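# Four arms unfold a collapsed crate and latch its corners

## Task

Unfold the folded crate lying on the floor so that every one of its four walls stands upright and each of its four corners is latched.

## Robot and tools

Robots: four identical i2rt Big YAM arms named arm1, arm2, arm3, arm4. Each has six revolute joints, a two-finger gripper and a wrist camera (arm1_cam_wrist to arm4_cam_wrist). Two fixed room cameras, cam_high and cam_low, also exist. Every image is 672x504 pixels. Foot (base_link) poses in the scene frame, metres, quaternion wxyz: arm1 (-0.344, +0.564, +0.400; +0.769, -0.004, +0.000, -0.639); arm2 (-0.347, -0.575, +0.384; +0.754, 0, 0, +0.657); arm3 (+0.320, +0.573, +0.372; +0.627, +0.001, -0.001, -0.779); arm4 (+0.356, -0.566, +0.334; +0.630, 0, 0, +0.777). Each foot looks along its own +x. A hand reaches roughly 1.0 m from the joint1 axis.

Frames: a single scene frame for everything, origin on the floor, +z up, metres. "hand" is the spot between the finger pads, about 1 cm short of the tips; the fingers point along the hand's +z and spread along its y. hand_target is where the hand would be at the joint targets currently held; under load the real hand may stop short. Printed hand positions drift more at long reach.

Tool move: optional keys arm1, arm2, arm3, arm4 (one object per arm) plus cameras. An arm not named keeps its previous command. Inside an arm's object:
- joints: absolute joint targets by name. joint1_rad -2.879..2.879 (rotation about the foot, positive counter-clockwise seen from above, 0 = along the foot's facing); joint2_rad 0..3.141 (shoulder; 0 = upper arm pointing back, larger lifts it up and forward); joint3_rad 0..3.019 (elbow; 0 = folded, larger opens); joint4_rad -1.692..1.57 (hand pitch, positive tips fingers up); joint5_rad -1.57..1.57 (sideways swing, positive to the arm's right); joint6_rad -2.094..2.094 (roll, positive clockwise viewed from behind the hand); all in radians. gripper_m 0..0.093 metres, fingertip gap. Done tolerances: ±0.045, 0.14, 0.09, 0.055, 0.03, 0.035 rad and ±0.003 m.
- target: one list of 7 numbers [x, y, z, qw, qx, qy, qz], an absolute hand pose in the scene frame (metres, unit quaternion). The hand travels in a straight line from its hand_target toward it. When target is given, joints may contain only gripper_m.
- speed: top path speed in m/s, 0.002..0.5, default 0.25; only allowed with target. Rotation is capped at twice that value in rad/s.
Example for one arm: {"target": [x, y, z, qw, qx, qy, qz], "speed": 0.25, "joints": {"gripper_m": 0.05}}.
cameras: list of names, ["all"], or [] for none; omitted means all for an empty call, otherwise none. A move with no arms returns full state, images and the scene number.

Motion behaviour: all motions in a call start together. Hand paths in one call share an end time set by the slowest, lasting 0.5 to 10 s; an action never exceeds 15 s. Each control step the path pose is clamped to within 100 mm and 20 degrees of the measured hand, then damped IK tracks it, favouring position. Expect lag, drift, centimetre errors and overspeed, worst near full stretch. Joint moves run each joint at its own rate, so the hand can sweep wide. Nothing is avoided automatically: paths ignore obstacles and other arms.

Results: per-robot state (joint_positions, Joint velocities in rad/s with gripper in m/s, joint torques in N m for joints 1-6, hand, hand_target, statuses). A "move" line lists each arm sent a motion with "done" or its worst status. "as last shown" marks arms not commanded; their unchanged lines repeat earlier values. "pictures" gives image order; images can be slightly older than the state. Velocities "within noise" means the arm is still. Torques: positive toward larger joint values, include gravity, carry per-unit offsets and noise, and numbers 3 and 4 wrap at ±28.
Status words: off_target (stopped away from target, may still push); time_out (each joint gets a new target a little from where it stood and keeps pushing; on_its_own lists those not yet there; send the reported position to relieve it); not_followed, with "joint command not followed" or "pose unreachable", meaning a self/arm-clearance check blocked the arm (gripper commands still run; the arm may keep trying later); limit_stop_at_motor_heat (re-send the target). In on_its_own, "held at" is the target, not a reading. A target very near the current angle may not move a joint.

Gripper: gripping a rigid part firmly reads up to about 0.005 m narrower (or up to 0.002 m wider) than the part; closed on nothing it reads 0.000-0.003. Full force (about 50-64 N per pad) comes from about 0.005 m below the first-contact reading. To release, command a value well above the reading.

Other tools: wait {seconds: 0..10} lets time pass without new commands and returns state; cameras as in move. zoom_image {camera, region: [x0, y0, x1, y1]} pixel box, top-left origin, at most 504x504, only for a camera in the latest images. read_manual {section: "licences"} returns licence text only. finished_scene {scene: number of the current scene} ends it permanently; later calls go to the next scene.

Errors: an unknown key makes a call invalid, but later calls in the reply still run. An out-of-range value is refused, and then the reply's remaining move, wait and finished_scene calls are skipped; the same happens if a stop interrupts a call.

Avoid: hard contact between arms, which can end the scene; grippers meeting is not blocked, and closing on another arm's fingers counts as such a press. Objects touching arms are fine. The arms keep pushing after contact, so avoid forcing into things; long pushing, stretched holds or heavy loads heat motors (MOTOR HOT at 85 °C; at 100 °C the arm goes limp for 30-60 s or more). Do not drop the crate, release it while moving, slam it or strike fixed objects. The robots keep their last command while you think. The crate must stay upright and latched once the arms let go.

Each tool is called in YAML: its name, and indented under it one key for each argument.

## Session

Now scene 2. Hover arm3 to view from above directly, others moderate.

move:
  cameras: ["cam_high","cam_low"]

zoom_image:
  camera: "cam_high"
  region: [237, 220, 437, 420]

zoom_image:
  camera: "cam_low"
  region: [212, 190, 472, 390]

Scene clock: 0.00 s.
Joint torques (N m): no reading
Motor temperatures (°C): arm1=[27 28 28 26 23 23 25] | arm2=[23 24 24 24 27 26 24] | arm3=[26 24 26 23 25 23 27] | arm4=[24 26 26 29 26 24 26]
Heat: arm1: hottest joint2_rad 28 °C; arm2: hottest joint5_rad 27 °C; arm3: hottest gripper 27 °C; arm4: hottest joint4_rad 29 °C.
Joint velocities: within noise
arm1.joint_positions: joint1_rad=+0.789 joint2_rad=+0.425 joint3_rad=+1.402 joint4_rad=-1.276 joint5_rad=+0.217 joint6_rad=-0.687 gripper_m=+0.09396
arm1.joint_status: not commanded
arm1.hand: x=-0.2365 y=+0.4511 z=+0.9932 quat_wxyz=(-0.418, -0.026, -0.802, +0.426) (m; scene frame)
arm1.hand_target: x=-0.2404 y=+0.4538 z=+1.0017 quat_wxyz=(-0.426, -0.027, -0.795, +0.430) (m; scene frame)
arm1.hand_status: not commanded
arm2.joint_positions: joint1_rad=-0.187 joint2_rad=+0.448 joint3_rad=+1.696 joint4_rad=-1.263 joint5_rad=+0.249 joint6_rad=-0.242 gripper_m=+0.09396
arm2.joint_status: not commanded
arm2.hand: x=-0.2825 y=-0.5188 z=+1.0983 quat_wxyz=(-0.653, +0.415, -0.579, -0.258) (m; scene frame)
arm2.hand_target: x=-0.2830 y=-0.5203 z=+1.1047 quat_wxyz=(-0.657, +0.411, -0.575, -0.261) (m; scene frame)
arm2.hand_status: not commanded
arm3.joint_positions: joint1_rad=+0.868 joint2_rad=+0.482 joint3_rad=+1.633 joint4_rad=-1.455 joint5_rad=+0.267 joint6_rad=-0.464 gripper_m=+0.09396
arm3.joint_status: not commanded
arm3.hand: x=+0.3451 y=+0.4623 z=+1.0140 quat_wxyz=(-0.385, -0.257, -0.760, +0.456) (m; scene frame)
arm3.hand_target: x=+0.3424 y=+0.4658 z=+1.0199 quat_wxyz=(-0.391, -0.257, -0.755, +0.460) (m; scene frame)
arm3.hand_status: not commanded
arm4.joint_positions: joint1_rad=-0.127 joint2_rad=+0.568 joint3_rad=+1.615 joint4_rad=-1.161 joint5_rad=+0.181 joint6_rad=-0.762 gripper_m=+0.09396
arm4.joint_status: not commanded
arm4.hand: x=+0.3738 y=-0.3903 z=+1.0285 quat_wxyz=(-0.627, +0.673, -0.321, -0.224) (m; scene frame)
arm4.hand_target: x=+0.3742 y=-0.3960 z=+1.0355 quat_wxyz=(-0.633, +0.667, -0.319, -0.228) (m; scene frame)
arm4.hand_status: not commanded
pictures: cam_high, cam_low

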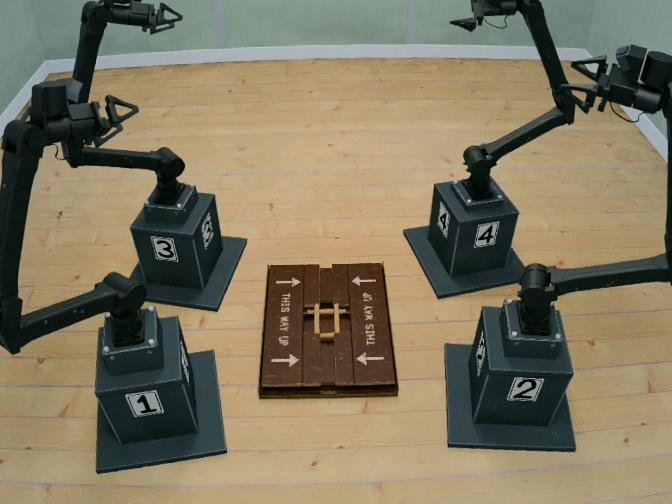

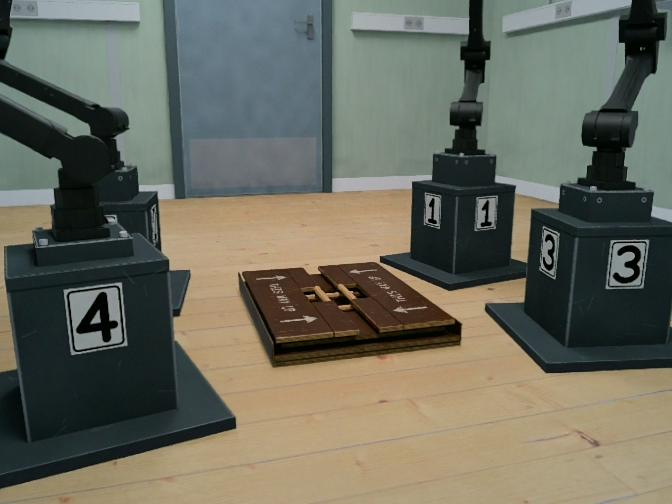

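Scaled by 2.520 from the camera's 672x504 image, which has a finer 960x720 frame.

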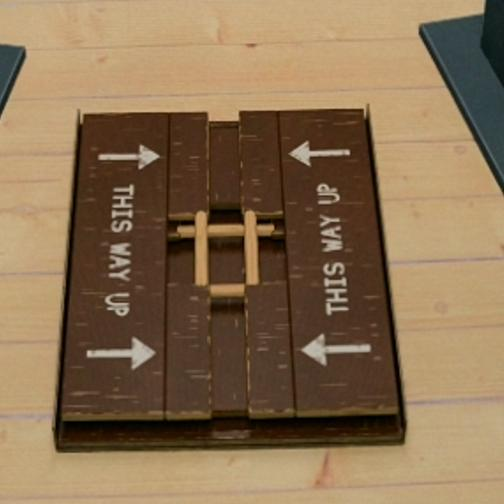

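Scaled by 1.938 from the camera's 672x504 image, which has a finer 960x720 frame.

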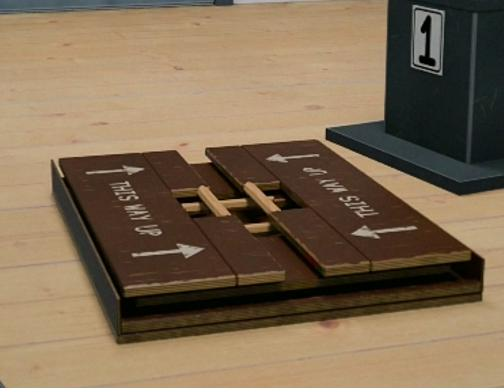

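move:
  arm1: {"target":[-0.3,0.25,0.55,0,0.707,0.707,0],"speed":0.4,"joints":{"gripper_m":0.055}}
  arm3: {"target":[0.1,0.2,0.4,0,0.924,0.383,0],"speed":0.4,"joints":{"gripper_m":0.055}}
  arm2: {"target":[-0.3,-0.25,0.55,0,0.707,-0.707,0],"speed":0.4,"joints":{"gripper_m":0.055}}
  arm4: {"target":[0.3,-0.25,0.55,0,0.707,-0.707,0],"speed":0.4,"joints":{"gripper_m":0.055}}

move:
  arm3: {"target":[-0.03,0.026,0.14,0,0.9997,-0.025,0],"speed":0.3,"joints":{"gripper_m":0.055}}
  cameras: ["arm3_cam_wrist","cam_low"]

Scene clock: 10.43 s.
Joint torques (N m): arm1=[-0.67 -9 8.9 0.94 0.1 0.2] | arm2=[-0.85 -9.23 8.61 0.65 -0.11 -0.11] | arm3=[-1.32 -10.23 8.87 0.02 0.26 0.14] | arm4=[1.26 -6.71 9.36 0.42 -0.15 0.29]
Motor temperatures (°C): arm1=[27 28 29 26 23 23 25] | arm2=[23 24 24 24 27 26 24] | arm3=[26 24 27 23 25 23 27] | arm4=[24 26 27 29 26 25 26]
Heat: arm1: hottest joint3_rad 29 °C; arm2: hottest joint5_rad 27 °C; arm3: hottest joint3_rad 27 °C; arm4: hottest joint4_rad 29 °C.
move: arm1 off_target; arm2 off_target; arm3 off_target; arm4 done
Joint velocities: within noise
arm1.joint_positions: joint1_rad=-0.041 joint2_rad=+1.218 joint3_rad=+0.904 joint4_rad=-1.298 joint5_rad=-0.016 joint6_rad=+0.118 gripper_m=+0.05506
arm1.joint_status: all done
arm1.hand: x=-0.2968 y=+0.2610 z=+0.5449 quat_wxyz=(+0.012, -0.698, -0.716, -0.015) (m; scene frame)
arm1.hand_target: x=-0.2981 y=+0.2528 z=+0.5494 quat_wxyz=(+0.003, -0.705, -0.709, -0.009) (m; scene frame)
arm1.hand_status: off_target (0.013 m and 2.6 deg from the pose sent, 0.491 m and 108.3 deg at the start)
arm2.joint_positions: joint1_rad=+0.000 joint2_rad=+1.234 joint3_rad=+0.949 joint4_rad=-1.334 joint5_rad=+0.004 joint6_rad=-0.137 gripper_m=+0.05513
arm2.joint_status: all done
arm2.hand: x=-0.3027 y=-0.2629 z=+0.5395 quat_wxyz=(+0.018, +0.707, -0.707, +0.016) (m; scene frame)
arm2.hand_target: x=-0.2988 y=-0.2516 z=+0.5493 quat_wxyz=(+0.003, +0.707, -0.707, +0.003) (m; scene frame)
arm2.hand_status: off_target (0.017 m and 2.7 deg from the pose sent, 0.611 m and 90.7 deg at the start)
arm3.joint_positions: joint1_rad=-0.311 joint2_rad=+1.639 joint3_rad=+0.990 joint4_rad=-0.948 joint5_rad=-0.012 joint6_rad=+0.248 gripper_m=+0.05513
arm3.joint_status: all done
arm3.hand: x=+0.1139 y=+0.2153 z=+0.3960 quat_wxyz=(+0.002, -0.922, -0.387, -0.015) (m; scene frame)
arm3.hand_target: x=+0.1014 y=+0.2033 z=+0.3988 quat_wxyz=(+0.000, -0.925, -0.379, -0.010) (m; scene frame)
arm3.hand_status: off_target (0.021 m and 1.8 deg from the pose sent, 0.711 m and 116.1 deg at the start; pose on its path clipped on 14 of 108 steps)
arm4.joint_positions: joint1_rad=-0.035 joint2_rad=+1.179 joint3_rad=+1.073 joint4_rad=-1.476 joint5_rad=-0.004 joint6_rad=+0.157 gripper_m=+0.05507
arm4.joint_status: all done
arm4.hand: x=+0.3011 y=-0.2539 z=+0.5528 quat_wxyz=(+0.005, +0.713, -0.702, +0.003) (m; scene frame)
arm4.hand_target: x=+0.3028 y=-0.2519 z=+0.5488 quat_wxyz=(+0.006, +0.704, -0.710, +0.003) (m; scene frame)
arm4.hand_status: done (0.005 m and 1.1 deg from the pose sent, 0.504 m and 90.6 deg at the start)
pictures: none

Scene clock: 12.83 s.
Joint torques (N m): arm1=[-0.32 -9.23 9.03 0.84 0.07 0.16] | arm2=[-0.85 -9.23 8.62 0.64 -0.12 -0.13] | arm3=[-1.08 -17.67 7.92 0.09 0.32 0.14] | arm4=[1.14 -6.77 9.36 0.42 -0.15 0.28]
Motor temperatures (°C): arm1=[27 28 29 26 23 23 25] | arm2=[23 24 24 24 27 26 24] | arm3=[26 25 27 23 25 23 27] | arm4=[24 26 27 29 26 25 26]
Heat: arm1: hottest joint3_rad 29 °C; arm2: hottest joint5_rad 27 °C; arm3: hottest joint3_rad 27 °C; arm4: hottest joint4_rad 29 °C.
move: arm3 off_target
Joint velocities: within noise
arm1.joint_positions: joint1_rad=-0.038 joint2_rad=+1.218 joint3_rad=+0.904 joint4_rad=-1.298 joint5_rad=-0.016 joint6_rad=+0.118 gripper_m=+0.05506
arm1.joint_status: not commanded
arm1.hand: x=-0.2959 y=+0.2612 z=+0.5449 quat_wxyz=(+0.012, -0.697, -0.717, -0.015) (m; scene frame)
arm1.hand_target: x=-0.2972 y=+0.2529 z=+0.5494 quat_wxyz=(+0.003, -0.704, -0.710, -0.009) (m; scene frame)
arm1.hand_status: not commanded
arm2, arm4: as last shown
arm3.joint_positions: joint1_rad=-0.343 joint2_rad=+2.519 joint3_rad=+1.739 joint4_rad=-0.784 joint5_rad=-0.001 joint6_rad=+1.041 gripper_m=+0.05513
arm3.joint_status: all done
arm3.hand: x=-0.0198 y=+0.0292 z=+0.1497 quat_wxyz=(-0.003, -1.000, +0.015, +0.000) (m; scene frame)
arm3.hand_target: x=-0.0291 y=+0.0291 z=+0.1385 quat_wxyz=(+0.001, -1.000, +0.025, +0.000) (m; scene frame)
arm3.hand_status: off_target (0.014 m and 1.2 deg from the pose sent, 0.349 m and 48.5 deg at the start)
pictures: arm3_cam_wrist, cam_low

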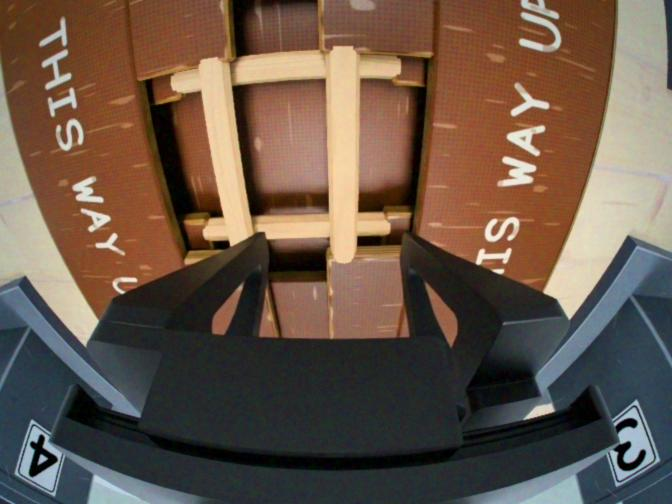

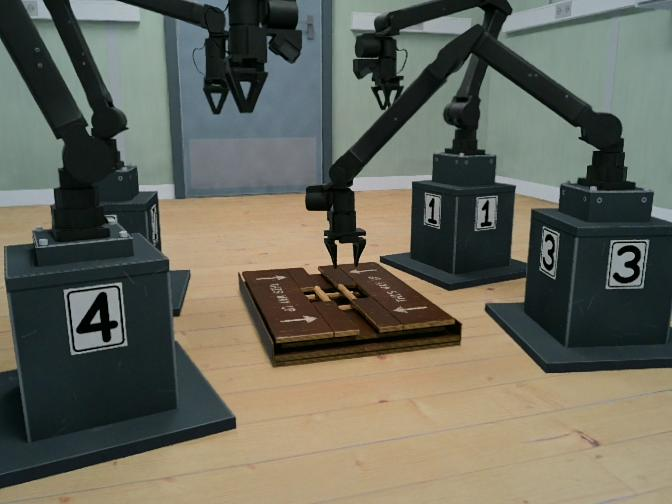

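move:
  arm3: {"target":[-0.032,0.033,0.085,0,0.9997,-0.025,0],"speed":0.15}
  cameras: ["arm3_cam_wrist"]

Scene clock: 15.27 s.
Joint torques (N m): arm1=[-1.14 -8.94 8.95 0.92 0.07 0.16] | arm2=[-0.85 -9.17 8.62 0.65 -0.12 -0.12] | arm3=[-1.61 -18.37 7.25 0.57 0.33 0.1] | arm4=[1.14 -6.77 9.36 0.42 -0.15 0.28]
Motor temperatures (°C): arm1=[27 28 29 26 23 23 25] | arm2=[23 24 25 24 27 26 24] | arm3=[26 25 27 23 25 23 27] | arm4=[24 26 27 29 26 25 26]
Heat: arm1: hottest joint3_rad 29 °C; arm2: hottest joint5_rad 27 °C; arm3: hottest joint3_rad 27 °C; arm4: hottest joint4_rad 29 °C.
move: arm3 off_target
Joint velocities: within noise
arm1, arm2, arm4: as last shown
arm3.joint_positions: joint1_rad=-0.350 joint2_rad=+2.628 joint3_rad=+1.782 joint4_rad=-0.741 joint5_rad=-0.001 joint6_rad=+1.043 gripper_m=+0.05513
arm3.joint_status: not commanded
arm3.hand: x=-0.0186 y=+0.0382 z=+0.0937 quat_wxyz=(+0.007, -1.000, +0.019, -0.006) (m; scene frame)
arm3.hand_target: x=-0.0318 y=+0.0342 z=+0.0856 quat_wxyz=(+0.000, -1.000, +0.026, +0.000) (m; scene frame)
arm3.hand_status: off_target (0.017 m and 1.3 deg from the pose sent, 0.066 m and 1.2 deg at the start)
pictures: arm3_cam_wrist

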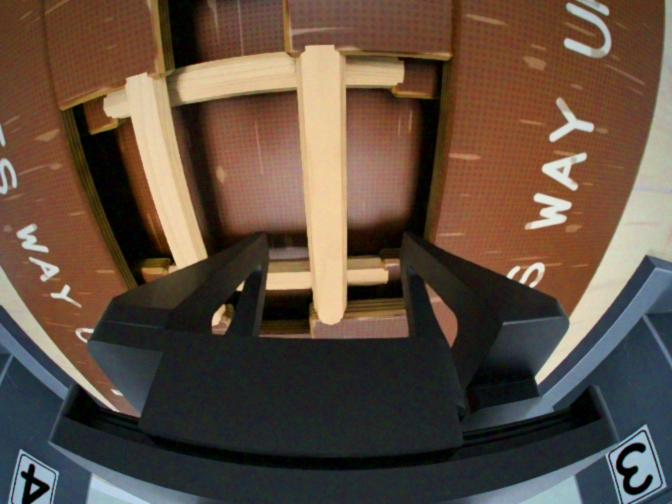

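move:
  arm3: {"target":[-0.034,0.030,0.044,0,0.9997,-0.025,0],"speed":0.1}

move:
  arm3: {"joints":{"gripper_m":0.002}}
  cameras: ["arm3_cam_wrist"]

Scene clock: 17.43 s.
Joint torques (N m): arm1=[-0.62 -9.23 9.02 0.91 0.05 0.18] | arm2=[-0.85 -9.23 8.64 0.65 -0.12 -0.13] | arm3=[-2.02 -18.32 7.24 0.4 0.35 0.07] | arm4=[1.2 -6.83 9.36 0.42 -0.15 0.28]
Motor temperatures (°C): arm1=[27 28 30 26 23 23 25] | arm2=[23 24 25 24 27 26 24] | arm3=[26 25 27 23 25 23 27] | arm4=[24 26 27 29 26 25 26]
Heat: arm1: hottest joint3_rad 30 °C; arm2: hottest joint5_rad 27 °C; arm3: hottest joint3_rad 27 °C; arm4: hottest joint4_rad 29 °C.
move: arm3 off_target
Joint velocities: within noise
arm1, arm2, arm4: as last shown
arm3.joint_positions: joint1_rad=-0.350 joint2_rad=+2.723 joint3_rad=+1.860 joint4_rad=-0.716 joint5_rad=-0.001 joint6_rad=+1.043 gripper_m=+0.05513
arm3.joint_status: not commanded
arm3.hand: x=-0.0225 y=+0.0319 z=+0.0543 quat_wxyz=(+0.003, -1.000, +0.019, -0.004) (m; scene frame)
arm3.hand_target: x=-0.0335 y=+0.0307 z=+0.0441 quat_wxyz=(+0.000, -1.000, +0.025, +0.000) (m; scene frame)
arm3.hand_status: off_target (0.016 m and 1.0 deg from the pose sent, 0.053 m and 1.3 deg at the start)
pictures: none

Scene clock: 18.10 s.
Joint torques (N m): arm1=[-1.26 -8.47 8.95 1.07 0.11 0.18] | arm2=[-0.79 -9.23 8.62 0.65 -0.12 -0.13] | arm3=[-1.67 -18.37 7.04 0.91 0.17 0.27] | arm4=[1.14 -6.77 9.36 0.42 -0.16 0.28]
Motor temperatures (°C): arm1=[27 28 30 26 23 23 25] | arm2=[23 24 25 24 27 26 24] | arm3=[26 25 27 23 25 23 27] | arm4=[24 26 27 29 26 25 26]
Heat: arm1: hottest joint3_rad 30 °C; arm2: hottest joint5_rad 27 °C; arm3: hottest joint3_rad 27 °C; arm4: hottest joint4_rad 29 °C.
move: arm3 off_target
Joint velocities: within noise
arm1, arm2, arm4: as last shown
arm3.joint_positions: joint1_rad=-0.350 joint2_rad=+2.723 joint3_rad=+1.860 joint4_rad=-0.725 joint5_rad=+0.011 joint6_rad=+1.026 gripper_m=+0.01627
arm3.joint_status: gripper_m off_target (ended at +0.01630, target +0.00200)
arm3.hand: x=-0.0231 y=+0.0350 z=+0.0544 quat_wxyz=(+0.011, -1.000, +0.010, -0.002) (m; scene frame)
arm3.hand_target: x=-0.0345 y=+0.0310 z=+0.0444 quat_wxyz=(+0.001, -1.000, +0.025, +0.004) (m; scene frame)
arm3.hand_status: not commanded
pictures: arm3_cam_wrist

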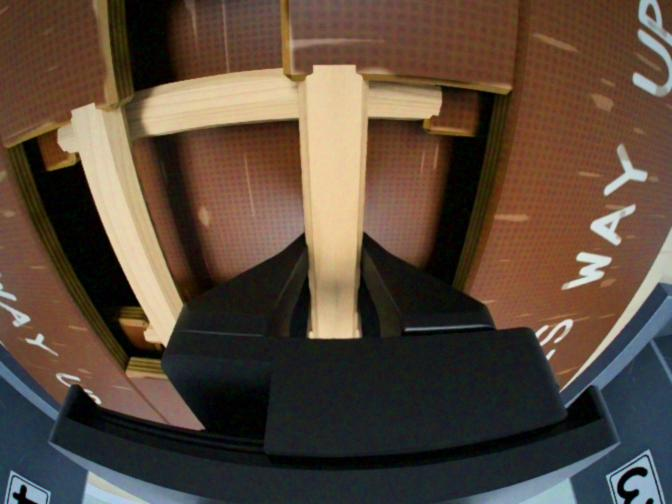

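move:
  arm3: {"target":[-0.034,0.042,0.1,0.087,0.996,-0.025,-0.002],"speed":0.12}

move:
  arm3: {"target":[-0.033,0.062,0.145,0.174,0.985,-0.025,-0.004],"speed":0.12}

move:
  arm3: {"target":[-0.031,0.102,0.19,0.28,0.96,-0.024,-0.007],"speed":0.12}

move:
  arm3: {"target":[-0.028,0.154,0.222,0.36,0.933,-0.023,-0.009],"speed":0.12}

move:
  arm3: {"target":[-0.026,0.206,0.235,0.4,0.917,-0.023,-0.01],"speed":0.1}

move:
  arm3: {"target":[-0.024,0.258,0.235,0.44,0.898,-0.022,-0.011],"speed":0.1}
  arm2: {"target":[-0.022,-0.037,0.14,0,0.025,1,0],"speed":0.3}
  cameras: ["arm2_cam_wrist","cam_low","cam_high"]

Scene clock: 22.43 s.
Joint torques (N m): arm1=[-1.08 -9.05 8.88 0.99 0.06 0.16] | arm2=[-0.85 -9.23 8.62 0.68 -0.12 -0.13] | arm3=[-1.38 -21.95 2.78 0.46 -0.04 0.2] | arm4=[1.14 -6.83 9.36 0.42 -0.15 0.28]
Motor temperatures (°C): arm1=[27 28 30 26 23 23 25] | arm2=[23 24 25 24 27 26 24] | arm3=[26 25 28 23 25 23 27] | arm4=[24 26 27 29 26 25 26]
Heat: arm1: hottest joint3_rad 30 °C; arm2: hottest joint5_rad 27 °C; arm3: hottest joint3_rad 28 °C; arm4: hottest joint4_rad 29 °C.
move: arm3 off_target
Joint velocities: within noise
arm1, arm2, arm4: as last shown
arm3.joint_positions: joint1_rad=-0.376 joint2_rad=+2.593 joint3_rad=+1.647 joint4_rad=-0.484 joint5_rad=-0.086 joint6_rad=+1.000 gripper_m=+0.01625
arm3.joint_status: not commanded
arm3.hand: x=-0.0226 y=+0.0356 z=+0.0856 quat_wxyz=(-0.082, -0.997, +0.007, +0.001) (m; scene frame)
arm3.hand_target: x=-0.0302 y=+0.0392 z=+0.0995 quat_wxyz=(-0.087, -0.996, +0.021, +0.002) (m; scene frame)
arm3.hand_status: off_target (0.019 m and 2.1 deg from the pose sent, 0.047 m and 11.3 deg at the start)
pictures: none

Scene clock: 23.87 s.
Joint torques (N m): arm1=[-0.21 -9.11 8.92 1.02 0.1 0.18] | arm2=[-0.91 -9.23 8.64 0.65 -0.12 -0.12] | arm3=[-2.73 -21.19 2.09 0.34 0.16 0.19] | arm4=[1.14 -6.77 9.36 0.42 -0.15 0.28]
Motor temperatures (°C): arm1=[27 28 30 26 23 23 25] | arm2=[23 24 25 24 27 26 24] | arm3=[26 25 28 23 25 23 27] | arm4=[24 26 28 29 26 25 26]
Heat: arm1: hottest joint3_rad 30 °C; arm2: hottest joint5_rad 27 °C; arm3: hottest joint3_rad 28 °C; arm4: hottest joint4_rad 29 °C.
move: arm3 off_target
Joint velocities: within noise
arm1, arm2, arm4: as last shown
arm3.joint_positions: joint1_rad=-0.417 joint2_rad=+2.450 joint3_rad=+1.426 joint4_rad=-0.239 joint5_rad=-0.205 joint6_rad=+0.980 gripper_m=+0.01625
arm3.joint_status: not commanded
arm3.hand: x=-0.0228 y=+0.0453 z=+0.1307 quat_wxyz=(-0.183, -0.983, +0.005, +0.003) (m; scene frame)
arm3.hand_target: x=-0.0318 y=+0.0574 z=+0.1448 quat_wxyz=(-0.180, -0.983, +0.023, +0.003) (m; scene frame)
arm3.hand_status: off_target (0.024 m and 2.5 deg from the pose sent, 0.066 m and 10.8 deg at the start)
pictures: none

Scene clock: 25.40 s.
Joint torques (N m): arm1=[-0.85 -9.11 8.98 0.81 0.08 0.14] | arm2=[-0.91 -9.23 8.62 0.65 -0.12 -0.13] | arm3=[-3.43 -19.08 1.29 0.4 0.11 0.04] | arm4=[1.14 -6.83 9.36 0.42 -0.15 0.28]
Motor temperatures (°C): arm1=[27 28 30 26 23 23 25] | arm2=[23 24 26 24 27 26 24] | arm3=[26 26 28 23 25 23 27] | arm4=[24 26 28 29 26 25 26]
Heat: arm1: hottest joint3_rad 30 °C; arm2: hottest joint5_rad 27 °C; arm3: hottest joint3_rad 28 °C; arm4: hottest joint4_rad 29 °C.
move: arm3 off_target
Joint velocities: within noise
arm1, arm2, arm4: as last shown
arm3.joint_positions: joint1_rad=-0.489 joint2_rad=+2.294 joint3_rad=+1.171 joint4_rad=+0.037 joint5_rad=-0.351 joint6_rad=+0.957 gripper_m=+0.01629
arm3.joint_status: not commanded
arm3.hand: x=-0.0223 y=+0.0783 z=+0.1856 quat_wxyz=(-0.291, -0.957, +0.002, +0.010) (m; scene frame)
arm3.hand_target: x=-0.0306 y=+0.1008 z=+0.1899 quat_wxyz=(-0.280, -0.960, +0.024, +0.007) (m; scene frame)
arm3.hand_status: off_target (0.026 m and 2.9 deg from the pose sent, 0.082 m and 11.7 deg at the start)
pictures: none

Scene clock: 26.77 s.
Joint torques (N m): arm1=[-1.03 -9.47 8.94 0.83 0.11 0.18] | arm2=[-0.85 -9.23 8.64 0.64 -0.12 -0.12] | arm3=[-3.84 -16.32 0.57 0.66 0.2 -0.01] | arm4=[1.14 -6.77 9.36 0.42 -0.15 0.28]
Motor temperatures (°C): arm1=[27 28 30 26 23 23 25] | arm2=[23 24 26 24 27 26 24] | arm3=[26 26 28 23 25 23 28] | arm4=[24 26 28 29 26 25 26]
Heat: arm1: hottest joint3_rad 30 °C; arm2: hottest joint5_rad 27 °C; arm3: hottest joint3_rad 28 °C; arm4: hottest joint4_rad 29 °C.
move: arm3 off_target
Joint velocities: within noise
arm1: as last shown
arm2.joint_positions: joint1_rad=+0.000 joint2_rad=+1.234 joint3_rad=+0.949 joint4_rad=-1.334 joint5_rad=+0.004 joint6_rad=-0.137 gripper_m=+0.05513
arm2.joint_status: not commanded
arm2.hand: x=-0.3027 y=-0.2629 z=+0.5395 quat_wxyz=(+0.018, +0.707, -0.707, +0.016) (m; scene frame)
arm2.hand_target: x=-0.2988 y=-0.2516 z=+0.5493 quat_wxyz=(+0.003, +0.707, -0.707, +0.003) (m; scene frame)
arm2.hand_status: not commanded
arm3.joint_positions: joint1_rad=-0.589 joint2_rad=+2.188 joint3_rad=+0.970 joint4_rad=+0.244 joint5_rad=-0.508 joint6_rad=+0.921 gripper_m=+0.01599
arm3.joint_status: not commanded
arm3.hand: x=-0.0212 y=+0.1276 z=+0.2250 quat_wxyz=(-0.372, -0.928, -0.001, +0.009) (m; scene frame)
arm3.hand_target: x=-0.0258 y=+0.1530 z=+0.2212 quat_wxyz=(-0.358, -0.933, +0.024, +0.005) (m; scene frame)
arm3.hand_status: off_target (0.027 m and 3.2 deg from the pose sent, 0.084 m and 8.7 deg at the start)
arm4.joint_positions: joint1_rad=-0.035 joint2_rad=+1.179 joint3_rad=+1.073 joint4_rad=-1.476 joint5_rad=-0.004 joint6_rad=+0.157 gripper_m=+0.05507
arm4.joint_status: not commanded
arm4.hand: x=+0.3011 y=-0.2539 z=+0.5528 quat_wxyz=(+0.005, +0.713, -0.702, +0.003) (m; scene frame)
arm4.hand_target: x=+0.3028 y=-0.2519 z=+0.5488 quat_wxyz=(+0.006, +0.704, -0.710, +0.003) (m; scene frame)
arm4.hand_status: not commanded
pictures: none

Scene clock: 27.97 s.
Joint torques (N m): arm1=[-0.5 -9.11 8.87 1.07 0.03 0.19] | arm2=[-0.85 -9.11 8.62 0.64 -0.12 -0.13] | arm3=[-3.96 -14.51 0.17 0.58 0.44 -0.05] | arm4=[1.14 -6.77 9.36 0.4 -0.15 0.28]
Motor temperatures (°C): arm1=[27 28 30 26 23 23 25] | arm2=[23 24 26 24 27 26 24] | arm3=[26 26 27 23 25 23 28] | arm4=[24 26 28 29 26 25 26]
Heat: arm1: hottest joint3_rad 30 °C; arm2: hottest joint5_rad 27 °C; arm3: hottest gripper 28 °C; arm4: hottest joint4_rad 29 °C.
move: arm3 off_target
Joint velocities: within noise
arm1.joint_positions: joint1_rad=-0.038 joint2_rad=+1.218 joint3_rad=+0.904 joint4_rad=-1.298 joint5_rad=-0.016 joint6_rad=+0.118 gripper_m=+0.05506
arm1.joint_status: not commanded
arm1.hand: x=-0.2959 y=+0.2612 z=+0.5449 quat_wxyz=(+0.012, -0.697, -0.717, -0.015) (m; scene frame)
arm1.hand_target: x=-0.2972 y=+0.2529 z=+0.5494 quat_wxyz=(+0.003, -0.704, -0.710, -0.009) (m; scene frame)
arm1.hand_status: not commanded
arm2, arm4: as last shown
arm3.joint_positions: joint1_rad=-0.692 joint2_rad=+2.139 joint3_rad=+0.841 joint4_rad=+0.362 joint5_rad=-0.629 joint6_rad=+0.868 gripper_m=+0.01600
arm3.joint_status: not commanded
arm3.hand: x=-0.0210 y=+0.1770 z=+0.2429 quat_wxyz=(-0.418, -0.909, -0.003, +0.009) (m; scene frame)
arm3.hand_target: x=-0.0250 y=+0.2044 z=+0.2356 quat_wxyz=(-0.401, -0.916, +0.025, +0.009) (m; scene frame)
arm3.hand_status: off_target (0.030 m and 3.8 deg from the pose sent, 0.079 m and 4.4 deg at the start)
pictures: none

Scene clock: 31.67 s.
Joint torques (N m): arm1=[-0.91 -9.05 9.09 0.87 0.11 0.16] | arm2=[0.03 -23.41 7.05 -0.16 0.09 0.04] | arm3=[-7.41 -13.22 -1.5 1.4 -0.05 -0.32] | arm4=[1.14 -6.77 9.36 0.42 -0.15 0.28]
Motor temperatures (°C): arm1=[27 28 31 26 23 23 25] | arm2=[23 25 26 24 27 26 24] | arm3=[26 26 27 23 25 23 28] | arm4=[24 26 28 29 26 25 26]
Heat: arm1: hottest joint3_rad 31 °C; arm2: hottest joint5_rad 27 °C; arm3: hottest gripper 28 °C; arm4: hottest joint4_rad 29 °C.
move: arm2 off_target; arm3 off_target
Joint velocities: within noise
arm1, arm4: as last shown
arm2.joint_positions: joint1_rad=-0.402 joint2_rad=+2.532 joint3_rad=+1.657 joint4_rad=-0.717 joint5_rad=-0.015 joint6_rad=+1.059 gripper_m=+0.05513
arm2.joint_status: not commanded
arm2.hand: x=-0.0349 y=-0.0493 z=+0.1354 quat_wxyz=(+0.011, -0.013, -1.000, +0.005) (m; scene frame)
arm2.hand_target: x=-0.0261 y=-0.0399 z=+0.1388 quat_wxyz=(+0.007, -0.020, -1.000, -0.002) (m; scene frame)
arm2.hand_status: off_target (0.018 m and 1.9 deg from the pose sent, 0.538 m and 93.0 deg at the start)
arm3.joint_positions: joint1_rad=-0.776 joint2_rad=+2.145 joint3_rad=+0.777 joint4_rad=+0.450 joint5_rad=-0.739 joint6_rad=+0.820 gripper_m=+0.01601
arm3.joint_status: not commanded
arm3.hand: x=-0.0208 y=+0.2106 z=+0.2468 quat_wxyz=(-0.454, -0.891, -0.008, +0.007) (m; scene frame)
arm3.hand_target: x=-0.0274 y=+0.2524 z=+0.2364 quat_wxyz=(-0.441, -0.897, +0.025, +0.014) (m; scene frame)
arm3.hand_status: off_target (0.049 m and 3.9 deg from the pose sent, 0.081 m and 4.1 deg at the start)
pictures: arm2_cam_wrist, cam_high, cam_low

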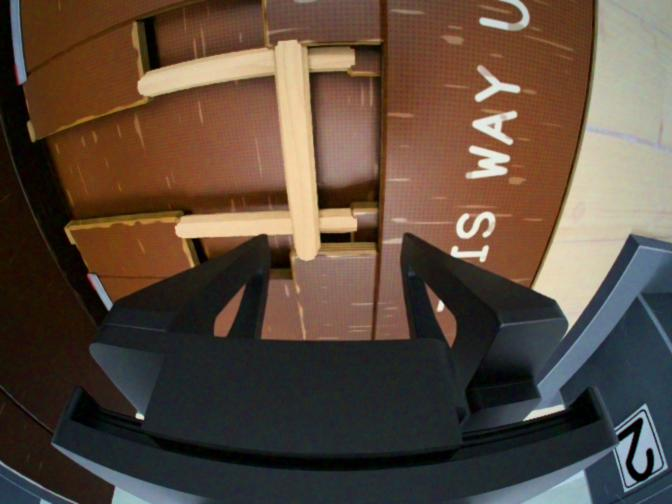

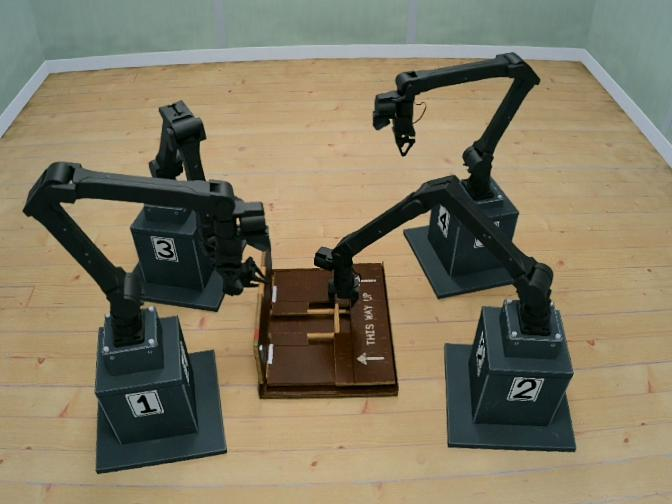

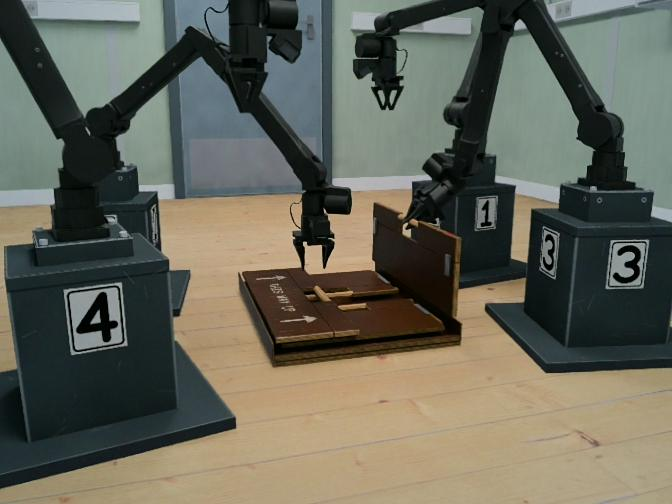

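move:
  arm2: {"target":[-0.015,-0.017,0.085,0,0.025,1,0],"speed":0.15}

move:
  arm2: {"target":[-0.015,-0.016,0.058,0,0.025,1,0],"speed":0.1}
  cameras: ["arm2_cam_wrist"]

Scene clock: 34.87 s.
Joint torques (N m): arm1=[-0.73 -9.29 8.92 0.95 0.1 0.15] | arm2=[0.21 -25.17 7.13 -0.09 0.21 0.07] | arm3=[-7.88 -13.45 -1.43 1.57 -0.07 -0.35] | arm4=[1.14 -6.77 9.35 0.4 -0.15 0.28]
Motor temperatures (°C): arm1=[27 28 31 26 23 23 25] | arm2=[23 25 26 24 27 26 24] | arm3=[26 26 27 23 25 23 28] | arm4=[24 26 28 29 26 25 26]
Heat: arm1: hottest joint3_rad 31 °C; arm2: hottest joint5_rad 27 °C; arm3: hottest gripper 28 °C; arm4: hottest joint4_rad 29 °C.
move: arm2 off_target
Joint velocities: within noise
arm1, arm3, arm4: as last shown
arm2.joint_positions: joint1_rad=-0.399 joint2_rad=+2.696 joint3_rad=+1.826 joint4_rad=-0.723 joint5_rad=-0.004 joint6_rad=+1.078 gripper_m=+0.05513
arm2.joint_status: not commanded
arm2.hand: x=-0.0233 y=-0.0298 z=+0.0773 quat_wxyz=(+0.007, -0.021, -1.000, +0.008) (m; scene frame)
arm2.hand_target: x=-0.0169 y=-0.0163 z=+0.0850 quat_wxyz=(+0.000, -0.024, -1.000, -0.001) (m; scene frame)
arm2.hand_status: off_target (0.017 m and 1.3 deg from the pose sent, 0.063 m and 1.9 deg at the start)
pictures: none

Scene clock: 36.17 s.
Joint torques (N m): arm1=[-0.85 -9.52 9.2 1.05 0.06 0.2] | arm2=[-0.03 -24.76 7.02 0.43 0.21 0.07] | arm3=[-7.59 -13.57 -1.36 1.68 -0.08 -0.33] | arm4=[1.2 -6.77 9.36 0.42 -0.15 0.28]
Motor temperatures (°C): arm1=[27 28 31 26 23 23 25] | arm2=[23 25 26 24 27 26 24] | arm3=[26 26 27 23 25 23 28] | arm4=[24 26 28 29 26 25 26]
Heat: arm1: hottest joint3_rad 31 °C; arm2: hottest joint5_rad 27 °C; arm3: hottest gripper 28 °C; arm4: hottest joint4_rad 29 °C.
move: arm2 off_target
Joint velocities: within noise
arm1, arm3, arm4: as last shown
arm2.joint_positions: joint1_rad=-0.399 joint2_rad=+2.751 joint3_rad=+1.869 joint4_rad=-0.723 joint5_rad=-0.004 joint6_rad=+1.078 gripper_m=+0.05513
arm2.joint_status: not commanded
arm2.hand: x=-0.0241 y=-0.0311 z=+0.0537 quat_wxyz=(+0.010, -0.021, -1.000, +0.014) (m; scene frame)
arm2.hand_target: x=-0.0156 y=-0.0169 z=+0.0581 quat_wxyz=(+0.000, -0.025, -1.000, +0.000) (m; scene frame)
arm2.hand_status: off_target (0.018 m and 2.0 deg from the pose sent, 0.025 m and 1.3 deg at the start)
pictures: arm2_cam_wrist

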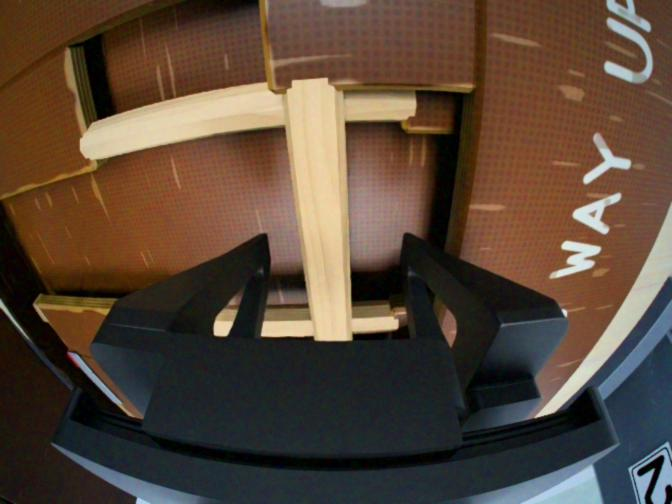

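move:
  arm2: {"joints":{"gripper_m":0.002}}

move:
  arm2: {"target":[-0.015,-0.029,0.12,0.002,0.025,0.996,0.087],"speed":0.12}

move:
  arm2: {"target":[-0.016,-0.055,0.173,0.004,0.025,0.985,0.174],"speed":0.12}

move:
  arm2: {"target":[-0.018,-0.097,0.215,0.007,0.024,0.96,0.28],"speed":0.12}

move:
  arm2: {"target":[-0.021,-0.15,0.241,0.009,0.023,0.933,0.36],"speed":0.12}

move:
  arm2: {"target":[-0.023,-0.193,0.25,0.01,0.023,0.915,0.403],"speed":0.1}

move:
  arm2: {"target":[-0.025,-0.233,0.25,0.011,0.023,0.905,0.425],"speed":0.1}
  arm1: {"target":[-0.08,0.005,0.14,0,0.725,0.689,0],"speed":0.3}
  cameras: ["arm1_cam_wrist","cam_low","cam_high"]

Scene clock: 39.83 s.
Joint torques (N m): arm1=[-1.26 -9.82 9.05 0.98 0.11 0.15] | arm2=[-0.09 -24.94 6.76 0.35 0.02 0.19] | arm3=[-7.18 -13.39 -1.48 1.57 -0.05 -0.32] | arm4=[1.14 -6.77 9.37 0.43 -0.15 0.28]
Motor temperatures (°C): arm1=[27 28 31 26 23 23 25] | arm2=[23 25 26 24 27 26 24] | arm3=[26 26 27 23 25 23 28] | arm4=[24 26 28 29 26 25 26]
Heat: arm1: hottest joint3_rad 31 °C; arm2: hottest joint5_rad 27 °C; arm3: hottest gripper 28 °C; arm4: hottest joint4_rad 29 °C.
move: arm2 off_target
Joint velocities: within noise
arm1, arm3, arm4: as last shown
arm2.joint_positions: joint1_rad=-0.396 joint2_rad=+2.753 joint3_rad=+1.874 joint4_rad=-0.717 joint5_rad=+0.002 joint6_rad=+1.067 gripper_m=+0.01693
arm2.joint_status: gripper_m off_target (ended at +0.01697, target +0.00200)
arm2.hand: x=-0.0232 y=-0.0279 z=+0.0538 quat_wxyz=(+0.005, -0.014, -1.000, +0.011) (m; scene frame)
arm2.hand_target: x=-0.0163 y=-0.0153 z=+0.0581 quat_wxyz=(-0.001, -0.024, -1.000, -0.001) (m; scene frame)
arm2.hand_status: not commanded
pictures: none

Scene clock: 41.27 s.
Joint torques (N m): arm1=[-1.2 -9.7 9.09 0.79 0.08 0.19] | arm2=[-0.97 -28.86 3.17 -0.28 -0.07 0.11] | arm3=[-7.53 -13.57 -1.35 1.59 -0.1 -0.32] | arm4=[1.14 -6.77 9.36 0.4 -0.15 0.28]
Motor temperatures (°C): arm1=[27 28 31 26 23 23 25] | arm2=[23 26 26 24 27 26 25] | arm3=[26 26 27 23 25 23 28] | arm4=[24 26 28 29 26 25 26]
Heat: arm1: hottest joint3_rad 31 °C; arm2: hottest joint5_rad 27 °C; arm3: hottest gripper 28 °C; arm4: hottest joint4_rad 29 °C.
move: arm2 off_target
Joint velocities: within noise
arm1, arm3, arm4: as last shown
arm2.joint_positions: joint1_rad=-0.422 joint2_rad=+2.607 joint3_rad=+1.637 joint4_rad=-0.464 joint5_rad=-0.085 joint6_rad=+1.044 gripper_m=+0.01693
arm2.joint_status: not commanded
arm2.hand: x=-0.0236 y=-0.0311 z=+0.0896 quat_wxyz=(+0.001, -0.013, -0.997, -0.081) (m; scene frame)
arm2.hand_target: x=-0.0147 y=-0.0278 z=+0.1183 quat_wxyz=(-0.003, -0.024, -0.996, -0.089) (m; scene frame)
arm2.hand_status: off_target (0.032 m and 1.6 deg from the pose sent, 0.067 m and 11.4 deg at the start)
pictures: none

Scene clock: 42.67 s.
Joint torques (N m): arm1=[-0.85 -9.05 8.94 0.96 0.09 0.2] | arm2=[-1.2 -26.81 2.71 -0.08 -0.1 0.1] | arm3=[-7.12 -13.57 -1.55 1.57 -0.08 -0.35] | arm4=[1.2 -6.83 9.36 0.42 -0.15 0.28]
Motor temperatures (°C): arm1=[27 28 31 26 23 23 25] | arm2=[23 26 26 24 27 26 25] | arm3=[26 26 27 23 25 23 28] | arm4=[24 26 28 29 26 25 26]
Heat: arm1: hottest joint3_rad 31 °C; arm2: hottest joint5_rad 27 °C; arm3: hottest gripper 28 °C; arm4: hottest joint4_rad 29 °C.
move: arm2 off_target
Joint velocities: within noise
arm1, arm3, arm4: as last shown
arm2.joint_positions: joint1_rad=-0.467 joint2_rad=+2.426 joint3_rad=+1.384 joint4_rad=-0.240 joint5_rad=-0.182 joint6_rad=+1.018 gripper_m=+0.01696
arm2.joint_status: not commanded
arm2.hand: x=-0.0234 y=-0.0508 z=+0.1476 quat_wxyz=(-0.004, -0.011, -0.985, -0.170) (m; scene frame)
arm2.hand_target: x=-0.0162 y=-0.0536 z=+0.1719 quat_wxyz=(-0.005, -0.024, -0.984, -0.174) (m; scene frame)
arm2.hand_status: off_target (0.027 m and 1.7 deg from the pose sent, 0.087 m and 10.9 deg at the start)
pictures: none

Scene clock: 44.23 s.
Joint torques (N m): arm1=[-1.32 -9.7 9.14 0.91 0.09 0.18] | arm2=[-1.49 -23.47 2.4 0.42 -0.27 0.08] | arm3=[-7.41 -13.33 -1.32 1.59 -0.06 -0.31] | arm4=[1.14 -6.77 9.36 0.42 -0.15 0.28]
Motor temperatures (°C): arm1=[27 28 32 26 23 23 25] | arm2=[23 26 26 24 27 26 25] | arm3=[26 26 27 23 25 23 28] | arm4=[24 26 28 29 26 25 26]
Heat: arm1: hottest joint3_rad 32 °C; arm2: hottest joint5_rad 27 °C; arm3: hottest gripper 28 °C; arm4: hottest joint4_rad 29 °C.
move: arm2 off_target
Joint velocities: within noise
arm1, arm3: as last shown
arm2.joint_positions: joint1_rad=-0.545 joint2_rad=+2.271 joint3_rad=+1.119 joint4_rad=+0.042 joint5_rad=-0.322 joint6_rad=+0.990 gripper_m=+0.01692
arm2.joint_status: not commanded
arm2.hand: x=-0.0240 y=-0.0904 z=+0.1978 quat_wxyz=(-0.008, -0.011, -0.962, -0.274) (m; scene frame)
arm2.hand_target: x=-0.0175 y=-0.0963 z=+0.2145 quat_wxyz=(-0.009, -0.025, -0.960, -0.279) (m; scene frame)
arm2.hand_status: off_target (0.019 m and 1.6 deg from the pose sent, 0.082 m and 13.1 deg at the start)
arm4.joint_positions: joint1_rad=-0.035 joint2_rad=+1.179 joint3_rad=+1.073 joint4_rad=-1.476 joint5_rad=-0.004 joint6_rad=+0.157 gripper_m=+0.05507
arm4.joint_status: not commanded
arm4.hand: x=+0.3011 y=-0.2539 z=+0.5528 quat_wxyz=(+0.005, +0.713, -0.702, +0.003) (m; scene frame)
arm4.hand_target: x=+0.3028 y=-0.2519 z=+0.5488 quat_wxyz=(+0.006, +0.704, -0.710, +0.003) (m; scene frame)
arm4.hand_status: not commanded
pictures: none

Scene clock: 45.60 s.
Joint torques (N m): arm1=[-0.97 -9.29 9.01 0.94 0.1 0.23] | arm2=[-1.49 -20.78 1.48 0.65 -0.29 0.05] | arm3=[-7.47 -13.8 -1.37 1.52 -0.06 -0.3] | arm4=[1.14 -6.83 9.36 0.42 -0.15 0.28]
Motor temperatures (°C): arm1=[27 28 32 26 23 23 25] | arm2=[23 26 26 24 27 26 25] | arm3=[26 26 27 23 25 23 28] | arm4=[24 26 28 29 26 25 26]
Heat: arm1: hottest joint3_rad 32 °C; arm2: hottest joint5_rad 27 °C; arm3: hottest gripper 28 °C; arm4: hottest joint4_rad 29 °C.
move: arm2 off_target
Joint velocities: within noise
arm1.joint_positions: joint1_rad=-0.038 joint2_rad=+1.218 joint3_rad=+0.904 joint4_rad=-1.298 joint5_rad=-0.016 joint6_rad=+0.118 gripper_m=+0.05506
arm1.joint_status: not commanded
arm1.hand: x=-0.2959 y=+0.2612 z=+0.5449 quat_wxyz=(+0.012, -0.697, -0.717, -0.015) (m; scene frame)
arm1.hand_target: x=-0.2972 y=+0.2529 z=+0.5494 quat_wxyz=(+0.003, -0.704, -0.710, -0.009) (m; scene frame)
arm1.hand_status: not commanded
arm2.joint_positions: joint1_rad=-0.649 joint2_rad=+2.185 joint3_rad=+0.918 joint4_rad=+0.274 joint5_rad=-0.475 joint6_rad=+0.953 gripper_m=+0.01674
arm2.joint_status: not commanded
arm2.hand: x=-0.0243 y=-0.1409 z=+0.2292 quat_wxyz=(-0.007, -0.011, -0.934, -0.357) (m; scene frame)
arm2.hand_target: x=-0.0220 y=-0.1503 z=+0.2395 quat_wxyz=(-0.006, -0.025, -0.934, -0.357) (m; scene frame)
arm2.hand_status: off_target (0.015 m and 1.4 deg from the pose sent, 0.074 m and 10.4 deg at the start)
arm3, arm4: as last shown
pictures: none

Scene clock: 46.73 s.
Joint torques (N m): arm1=[-0.85 -8.47 9.07 0.99 0.11 0.19] | arm2=[-1.73 -19.37 0.88 0.79 -0.18 -0.07] | arm3=[-7.3 -13.39 -1.39 1.58 -0.05 -0.32] | arm4=[1.14 -6.77 9.36 0.42 -0.15 0.28]
Motor temperatures (°C): arm1=[27 28 32 26 23 23 25] | arm2=[23 26 25 24 27 26 25] | arm3=[26 26 27 23 25 23 28] | arm4=[24 26 28 29 26 25 26]
Heat: arm1: hottest joint3_rad 32 °C; arm2: hottest joint5_rad 27 °C; arm3: hottest gripper 28 °C; arm4: hottest joint4_rad 29 °C.
move: arm2 off_target
Joint velocities: within noise
arm1, arm4: as last shown
arm2.joint_positions: joint1_rad=-0.738 joint2_rad=+2.162 joint3_rad=+0.804 joint4_rad=+0.420 joint5_rad=-0.587 joint6_rad=+0.921 gripper_m=+0.01676
arm2.joint_status: not commanded
arm2.hand: x=-0.0248 y=-0.1809 z=+0.2417 quat_wxyz=(-0.007, -0.012, -0.914, -0.405) (m; scene frame)
arm2.hand_target: x=-0.0232 y=-0.1916 z=+0.2500 quat_wxyz=(-0.010, -0.023, -0.914, -0.404) (m; scene frame)
arm2.hand_status: off_target (0.015 m and 1.3 deg from the pose sent, 0.056 m and 5.9 deg at the start)
arm3.joint_positions: joint1_rad=-0.776 joint2_rad=+2.145 joint3_rad=+0.777 joint4_rad=+0.450 joint5_rad=-0.739 joint6_rad=+0.820 gripper_m=+0.01601
arm3.joint_status: not commanded
arm3.hand: x=-0.0208 y=+0.2106 z=+0.2468 quat_wxyz=(-0.454, -0.891, -0.008, +0.007) (m; scene frame)
arm3.hand_target: x=-0.0274 y=+0.2524 z=+0.2364 quat_wxyz=(-0.441, -0.897, +0.025, +0.014) (m; scene frame)
arm3.hand_status: not commanded
pictures: none

Scene clock: 49.53 s.
Joint torques (N m): arm1=[0.62 -24.35 7.69 0.16 0.27 0.2] | arm2=[-3.66 -18.14 0.08 1.21 -0.57 -0.16] | arm3=[-7.41 -13.39 -1.39 1.48 -0.09 -0.33] | arm4=[1.2 -6.83 9.36 0.42 -0.16 0.28]
Motor temperatures (°C): arm1=[27 28 32 26 23 23 25] | arm2=[23 26 25 24 27 26 25] | arm3=[26 26 27 23 25 23 28] | arm4=[24 26 28 29 26 25 26]
Heat: arm1: hottest joint3_rad 32 °C; arm2: hottest joint5_rad 27 °C; arm3: hottest gripper 28 °C; arm4: hottest joint4_rad 29 °C.
move: arm1 off_target; arm2 off_target
Joint velocities: within noise
arm1.joint_positions: joint1_rad=+0.255 joint2_rad=+2.538 joint3_rad=+1.628 joint4_rad=-0.672 joint5_rad=-0.006 joint6_rad=+0.483 gripper_m=+0.05506
arm1.joint_status: not commanded
arm1.hand: x=-0.0881 y=+0.0168 z=+0.1418 quat_wxyz=(+0.004, -0.722, -0.692, +0.000) (m; scene frame)
arm1.hand_target: x=-0.0811 y=+0.0096 z=+0.1390 quat_wxyz=(+0.001, -0.724, -0.689, +0.002) (m; scene frame)
arm1.hand_status: off_target (0.014 m and 0.6 deg from the pose sent, 0.526 m and 5.0 deg at the start)
arm2.joint_positions: joint1_rad=-0.806 joint2_rad=+2.157 joint3_rad=+0.746 joint4_rad=+0.479 joint5_rad=-0.659 joint6_rad=+0.877 gripper_m=+0.01676
arm2.joint_status: not commanded
arm2.hand: x=-0.0249 y=-0.2098 z=+0.2458 quat_wxyz=(-0.007, -0.010, -0.904, -0.428) (m; scene frame)
arm2.hand_target: x=-0.0205 y=-0.2282 z=+0.2518 quat_wxyz=(-0.013, -0.025, -0.903, -0.428) (m; scene frame)
arm2.hand_status: off_target (0.024 m and 1.6 deg from the pose sent, 0.053 m and 2.8 deg at the start)
arm3, arm4: as last shown
pictures: arm1_cam_wrist, cam_high, cam_low

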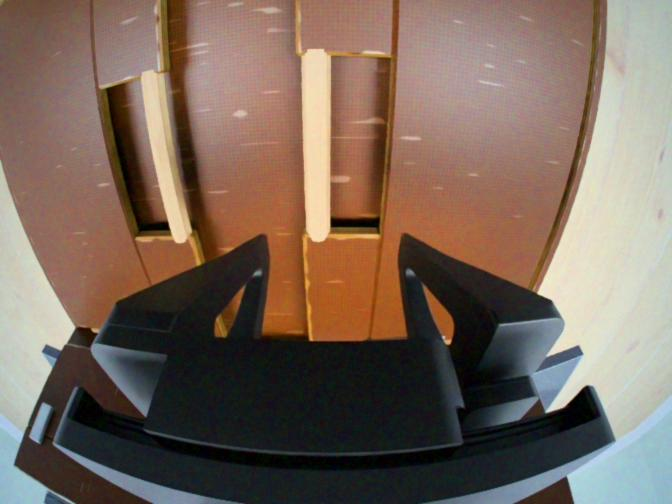

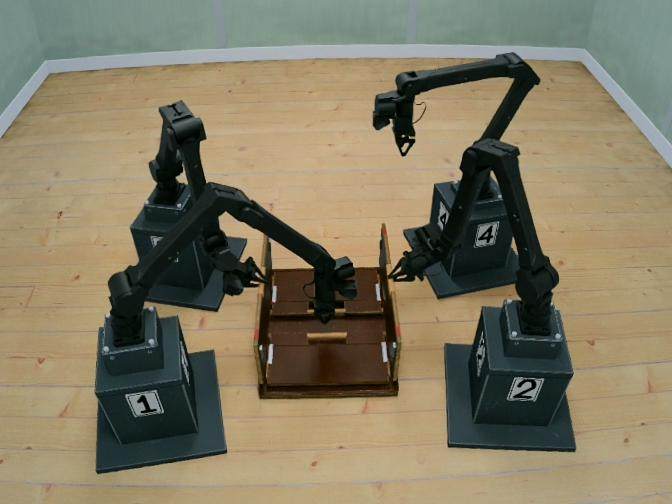

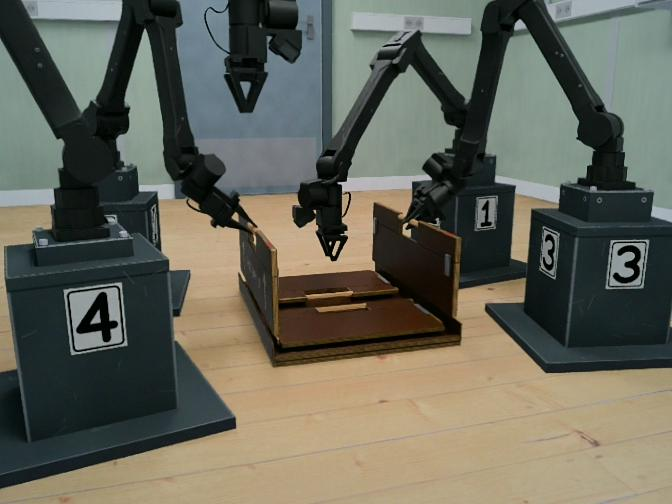

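move:
  arm2: {"target":[-0.025,-0.247,0.25,0.011,0.023,0.905,0.425],"speed":0.1}
  arm1: {"target":[-0.071,-0.008,0.055,0,0.725,0.689,0],"speed":0.15}
  cameras: ["arm1_cam_wrist"]

Scene clock: 52.20 s.
Joint torques (N m): arm1=[0.5 -25.82 7.36 0.55 0.12 0.21] | arm2=[-5.83 -18.37 -1.83 1.06 -0.94 -0.41] | arm3=[-7.3 -13.33 -1.42 1.51 -0.08 -0.27] | arm4=[1.2 -6.83 9.37 0.43 -0.15 0.28]
Motor temperatures (°C): arm1=[27 29 32 26 23 23 25] | arm2=[23 26 25 24 27 26 25] | arm3=[26 26 27 23 25 23 28] | arm4=[24 26 28 29 26 25 26]
Heat: arm1: hottest joint3_rad 32 °C; arm2: hottest joint5_rad 27 °C; arm3: hottest gripper 28 °C; arm4: hottest joint4_rad 29 °C.
move: arm1 off_target; arm2 off_target
Joint velocities: within noise
arm1.joint_positions: joint1_rad=+0.255 joint2_rad=+2.758 joint3_rad=+1.825 joint4_rad=-0.658 joint5_rad=-0.006 joint6_rad=+0.488 gripper_m=+0.05506
arm1.joint_status: not commanded
arm1.hand: x=-0.0813 y=+0.0009 z=+0.0559 quat_wxyz=(+0.009, -0.724, -0.690, -0.002) (m; scene frame)
arm1.hand_target: x=-0.0716 y=-0.0065 z=+0.0542 quat_wxyz=(+0.000, -0.725, -0.689, +0.000) (m; scene frame)
arm1.hand_status: off_target (0.014 m and 1.0 deg from the pose sent, 0.092 m and 0.6 deg at the start)
arm2.joint_positions: joint1_rad=-0.809 joint2_rad=+2.160 joint3_rad=+0.746 joint4_rad=+0.483 joint5_rad=-0.665 joint6_rad=+0.861 gripper_m=+0.01676
arm2.joint_status: not commanded
arm2.hand: x=-0.0248 y=-0.2105 z=+0.2453 quat_wxyz=(-0.009, -0.003, -0.903, -0.429) (m; scene frame)
arm2.hand_target: x=-0.0257 y=-0.2442 z=+0.2481 quat_wxyz=(-0.011, -0.024, -0.905, -0.425) (m; scene frame)
arm2.hand_status: off_target (0.037 m and 2.3 deg from the pose sent, 0.037 m and 1.6 deg at the start)
arm3, arm4: as last shown
pictures: arm1_cam_wrist

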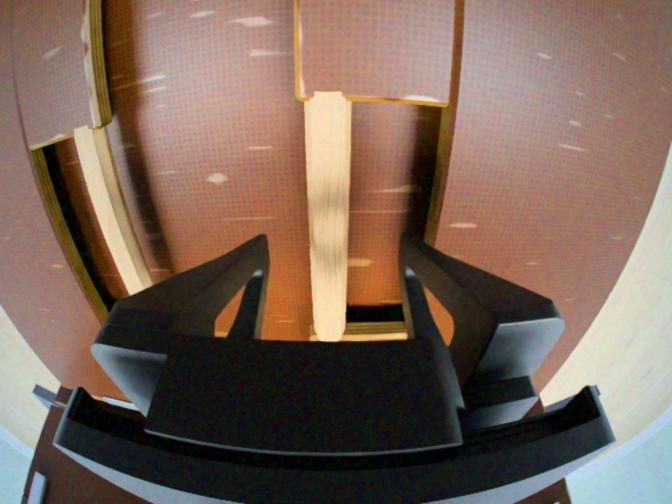

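move:
  arm1: {"target":[-0.071,-0.006,0.027,0,0.725,0.689,0],"speed":0.08}

move:
  arm1: {"joints":{"gripper_m":0.002}}

Scene clock: 54.57 s.
Joint torques (N m): arm1=[0.56 -25.35 7.27 0.76 0.1 0.18] | arm2=[-5.83 -18.37 -1.78 1.07 -0.94 -0.41] | arm3=[-7.47 -13.63 -1.46 1.55 -0.09 -0.32] | arm4=[1.14 -6.77 9.37 0.42 -0.15 0.28]
Motor temperatures (°C): arm1=[27 29 32 26 23 23 25] | arm2=[23 27 25 24 27 26 25] | arm3=[26 26 27 23 25 23 28] | arm4=[24 26 28 29 26 25 26]
Heat: arm1: hottest joint3_rad 32 °C; arm2: hottest joint2_rad 27 °C; arm3: hottest gripper 28 °C; arm4: hottest joint4_rad 29 °C.
move: arm1 off_target
Joint velocities: within noise
arm1.joint_positions: joint1_rad=+0.255 joint2_rad=+2.815 joint3_rad=+1.870 joint4_rad=-0.649 joint5_rad=-0.006 joint6_rad=+0.488 gripper_m=+0.05506
arm1.joint_status: not commanded
arm1.hand: x=-0.0817 y=+0.0014 z=+0.0317 quat_wxyz=(+0.010, -0.724, -0.690, -0.002) (m; scene frame)
arm1.hand_target: x=-0.0709 y=-0.0061 z=+0.0278 quat_wxyz=(-0.001, -0.725, -0.689, +0.000) (m; scene frame)
arm1.hand_status: off_target (0.014 m and 1.2 deg from the pose sent, 0.031 m and 1.0 deg at the start)
arm2, arm3, arm4: as last shown
pictures: none

Scene clock: 55.33 s.
Joint torques (N m): arm1=[0.21 -25.76 7.24 0.84 0.22 0.18] | arm2=[-5.83 -18.32 -1.81 1.07 -0.94 -0.4] | arm3=[-7.24 -13.22 -1.46 1.42 -0.12 -0.33] | arm4=[1.14 -6.83 9.36 0.42 -0.15 0.28]
Motor temperatures (°C): arm1=[27 29 32 26 23 23 25] | arm2=[23 27 25 24 27 26 25] | arm3=[26 26 27 23 25 23 28] | arm4=[24 26 28 29 26 25 26]
Heat: arm1: hottest joint3_rad 32 °C; arm2: hottest joint2_rad 27 °C; arm3: hottest gripper 28 °C; arm4: hottest joint4_rad 29 °C.
move: arm1 off_target
Joint velocities: within noise
arm1.joint_positions: joint1_rad=+0.258 joint2_rad=+2.815 joint3_rad=+1.871 joint4_rad=-0.647 joint5_rad=-0.009 joint6_rad=+0.496 gripper_m=+0.01694
arm1.joint_status: gripper_m off_target (ended at +0.01697, target +0.00200)
arm1.hand: x=-0.0790 y=+0.0013 z=+0.0320 quat_wxyz=(+0.008, -0.726, -0.688, -0.003) (m; scene frame)
arm1.hand_target: x=-0.0717 y=-0.0064 z=+0.0280 quat_wxyz=(-0.001, -0.727, -0.686, +0.000) (m; scene frame)
arm1.hand_status: not commanded
arm2, arm3, arm4: as last shown
pictures: none


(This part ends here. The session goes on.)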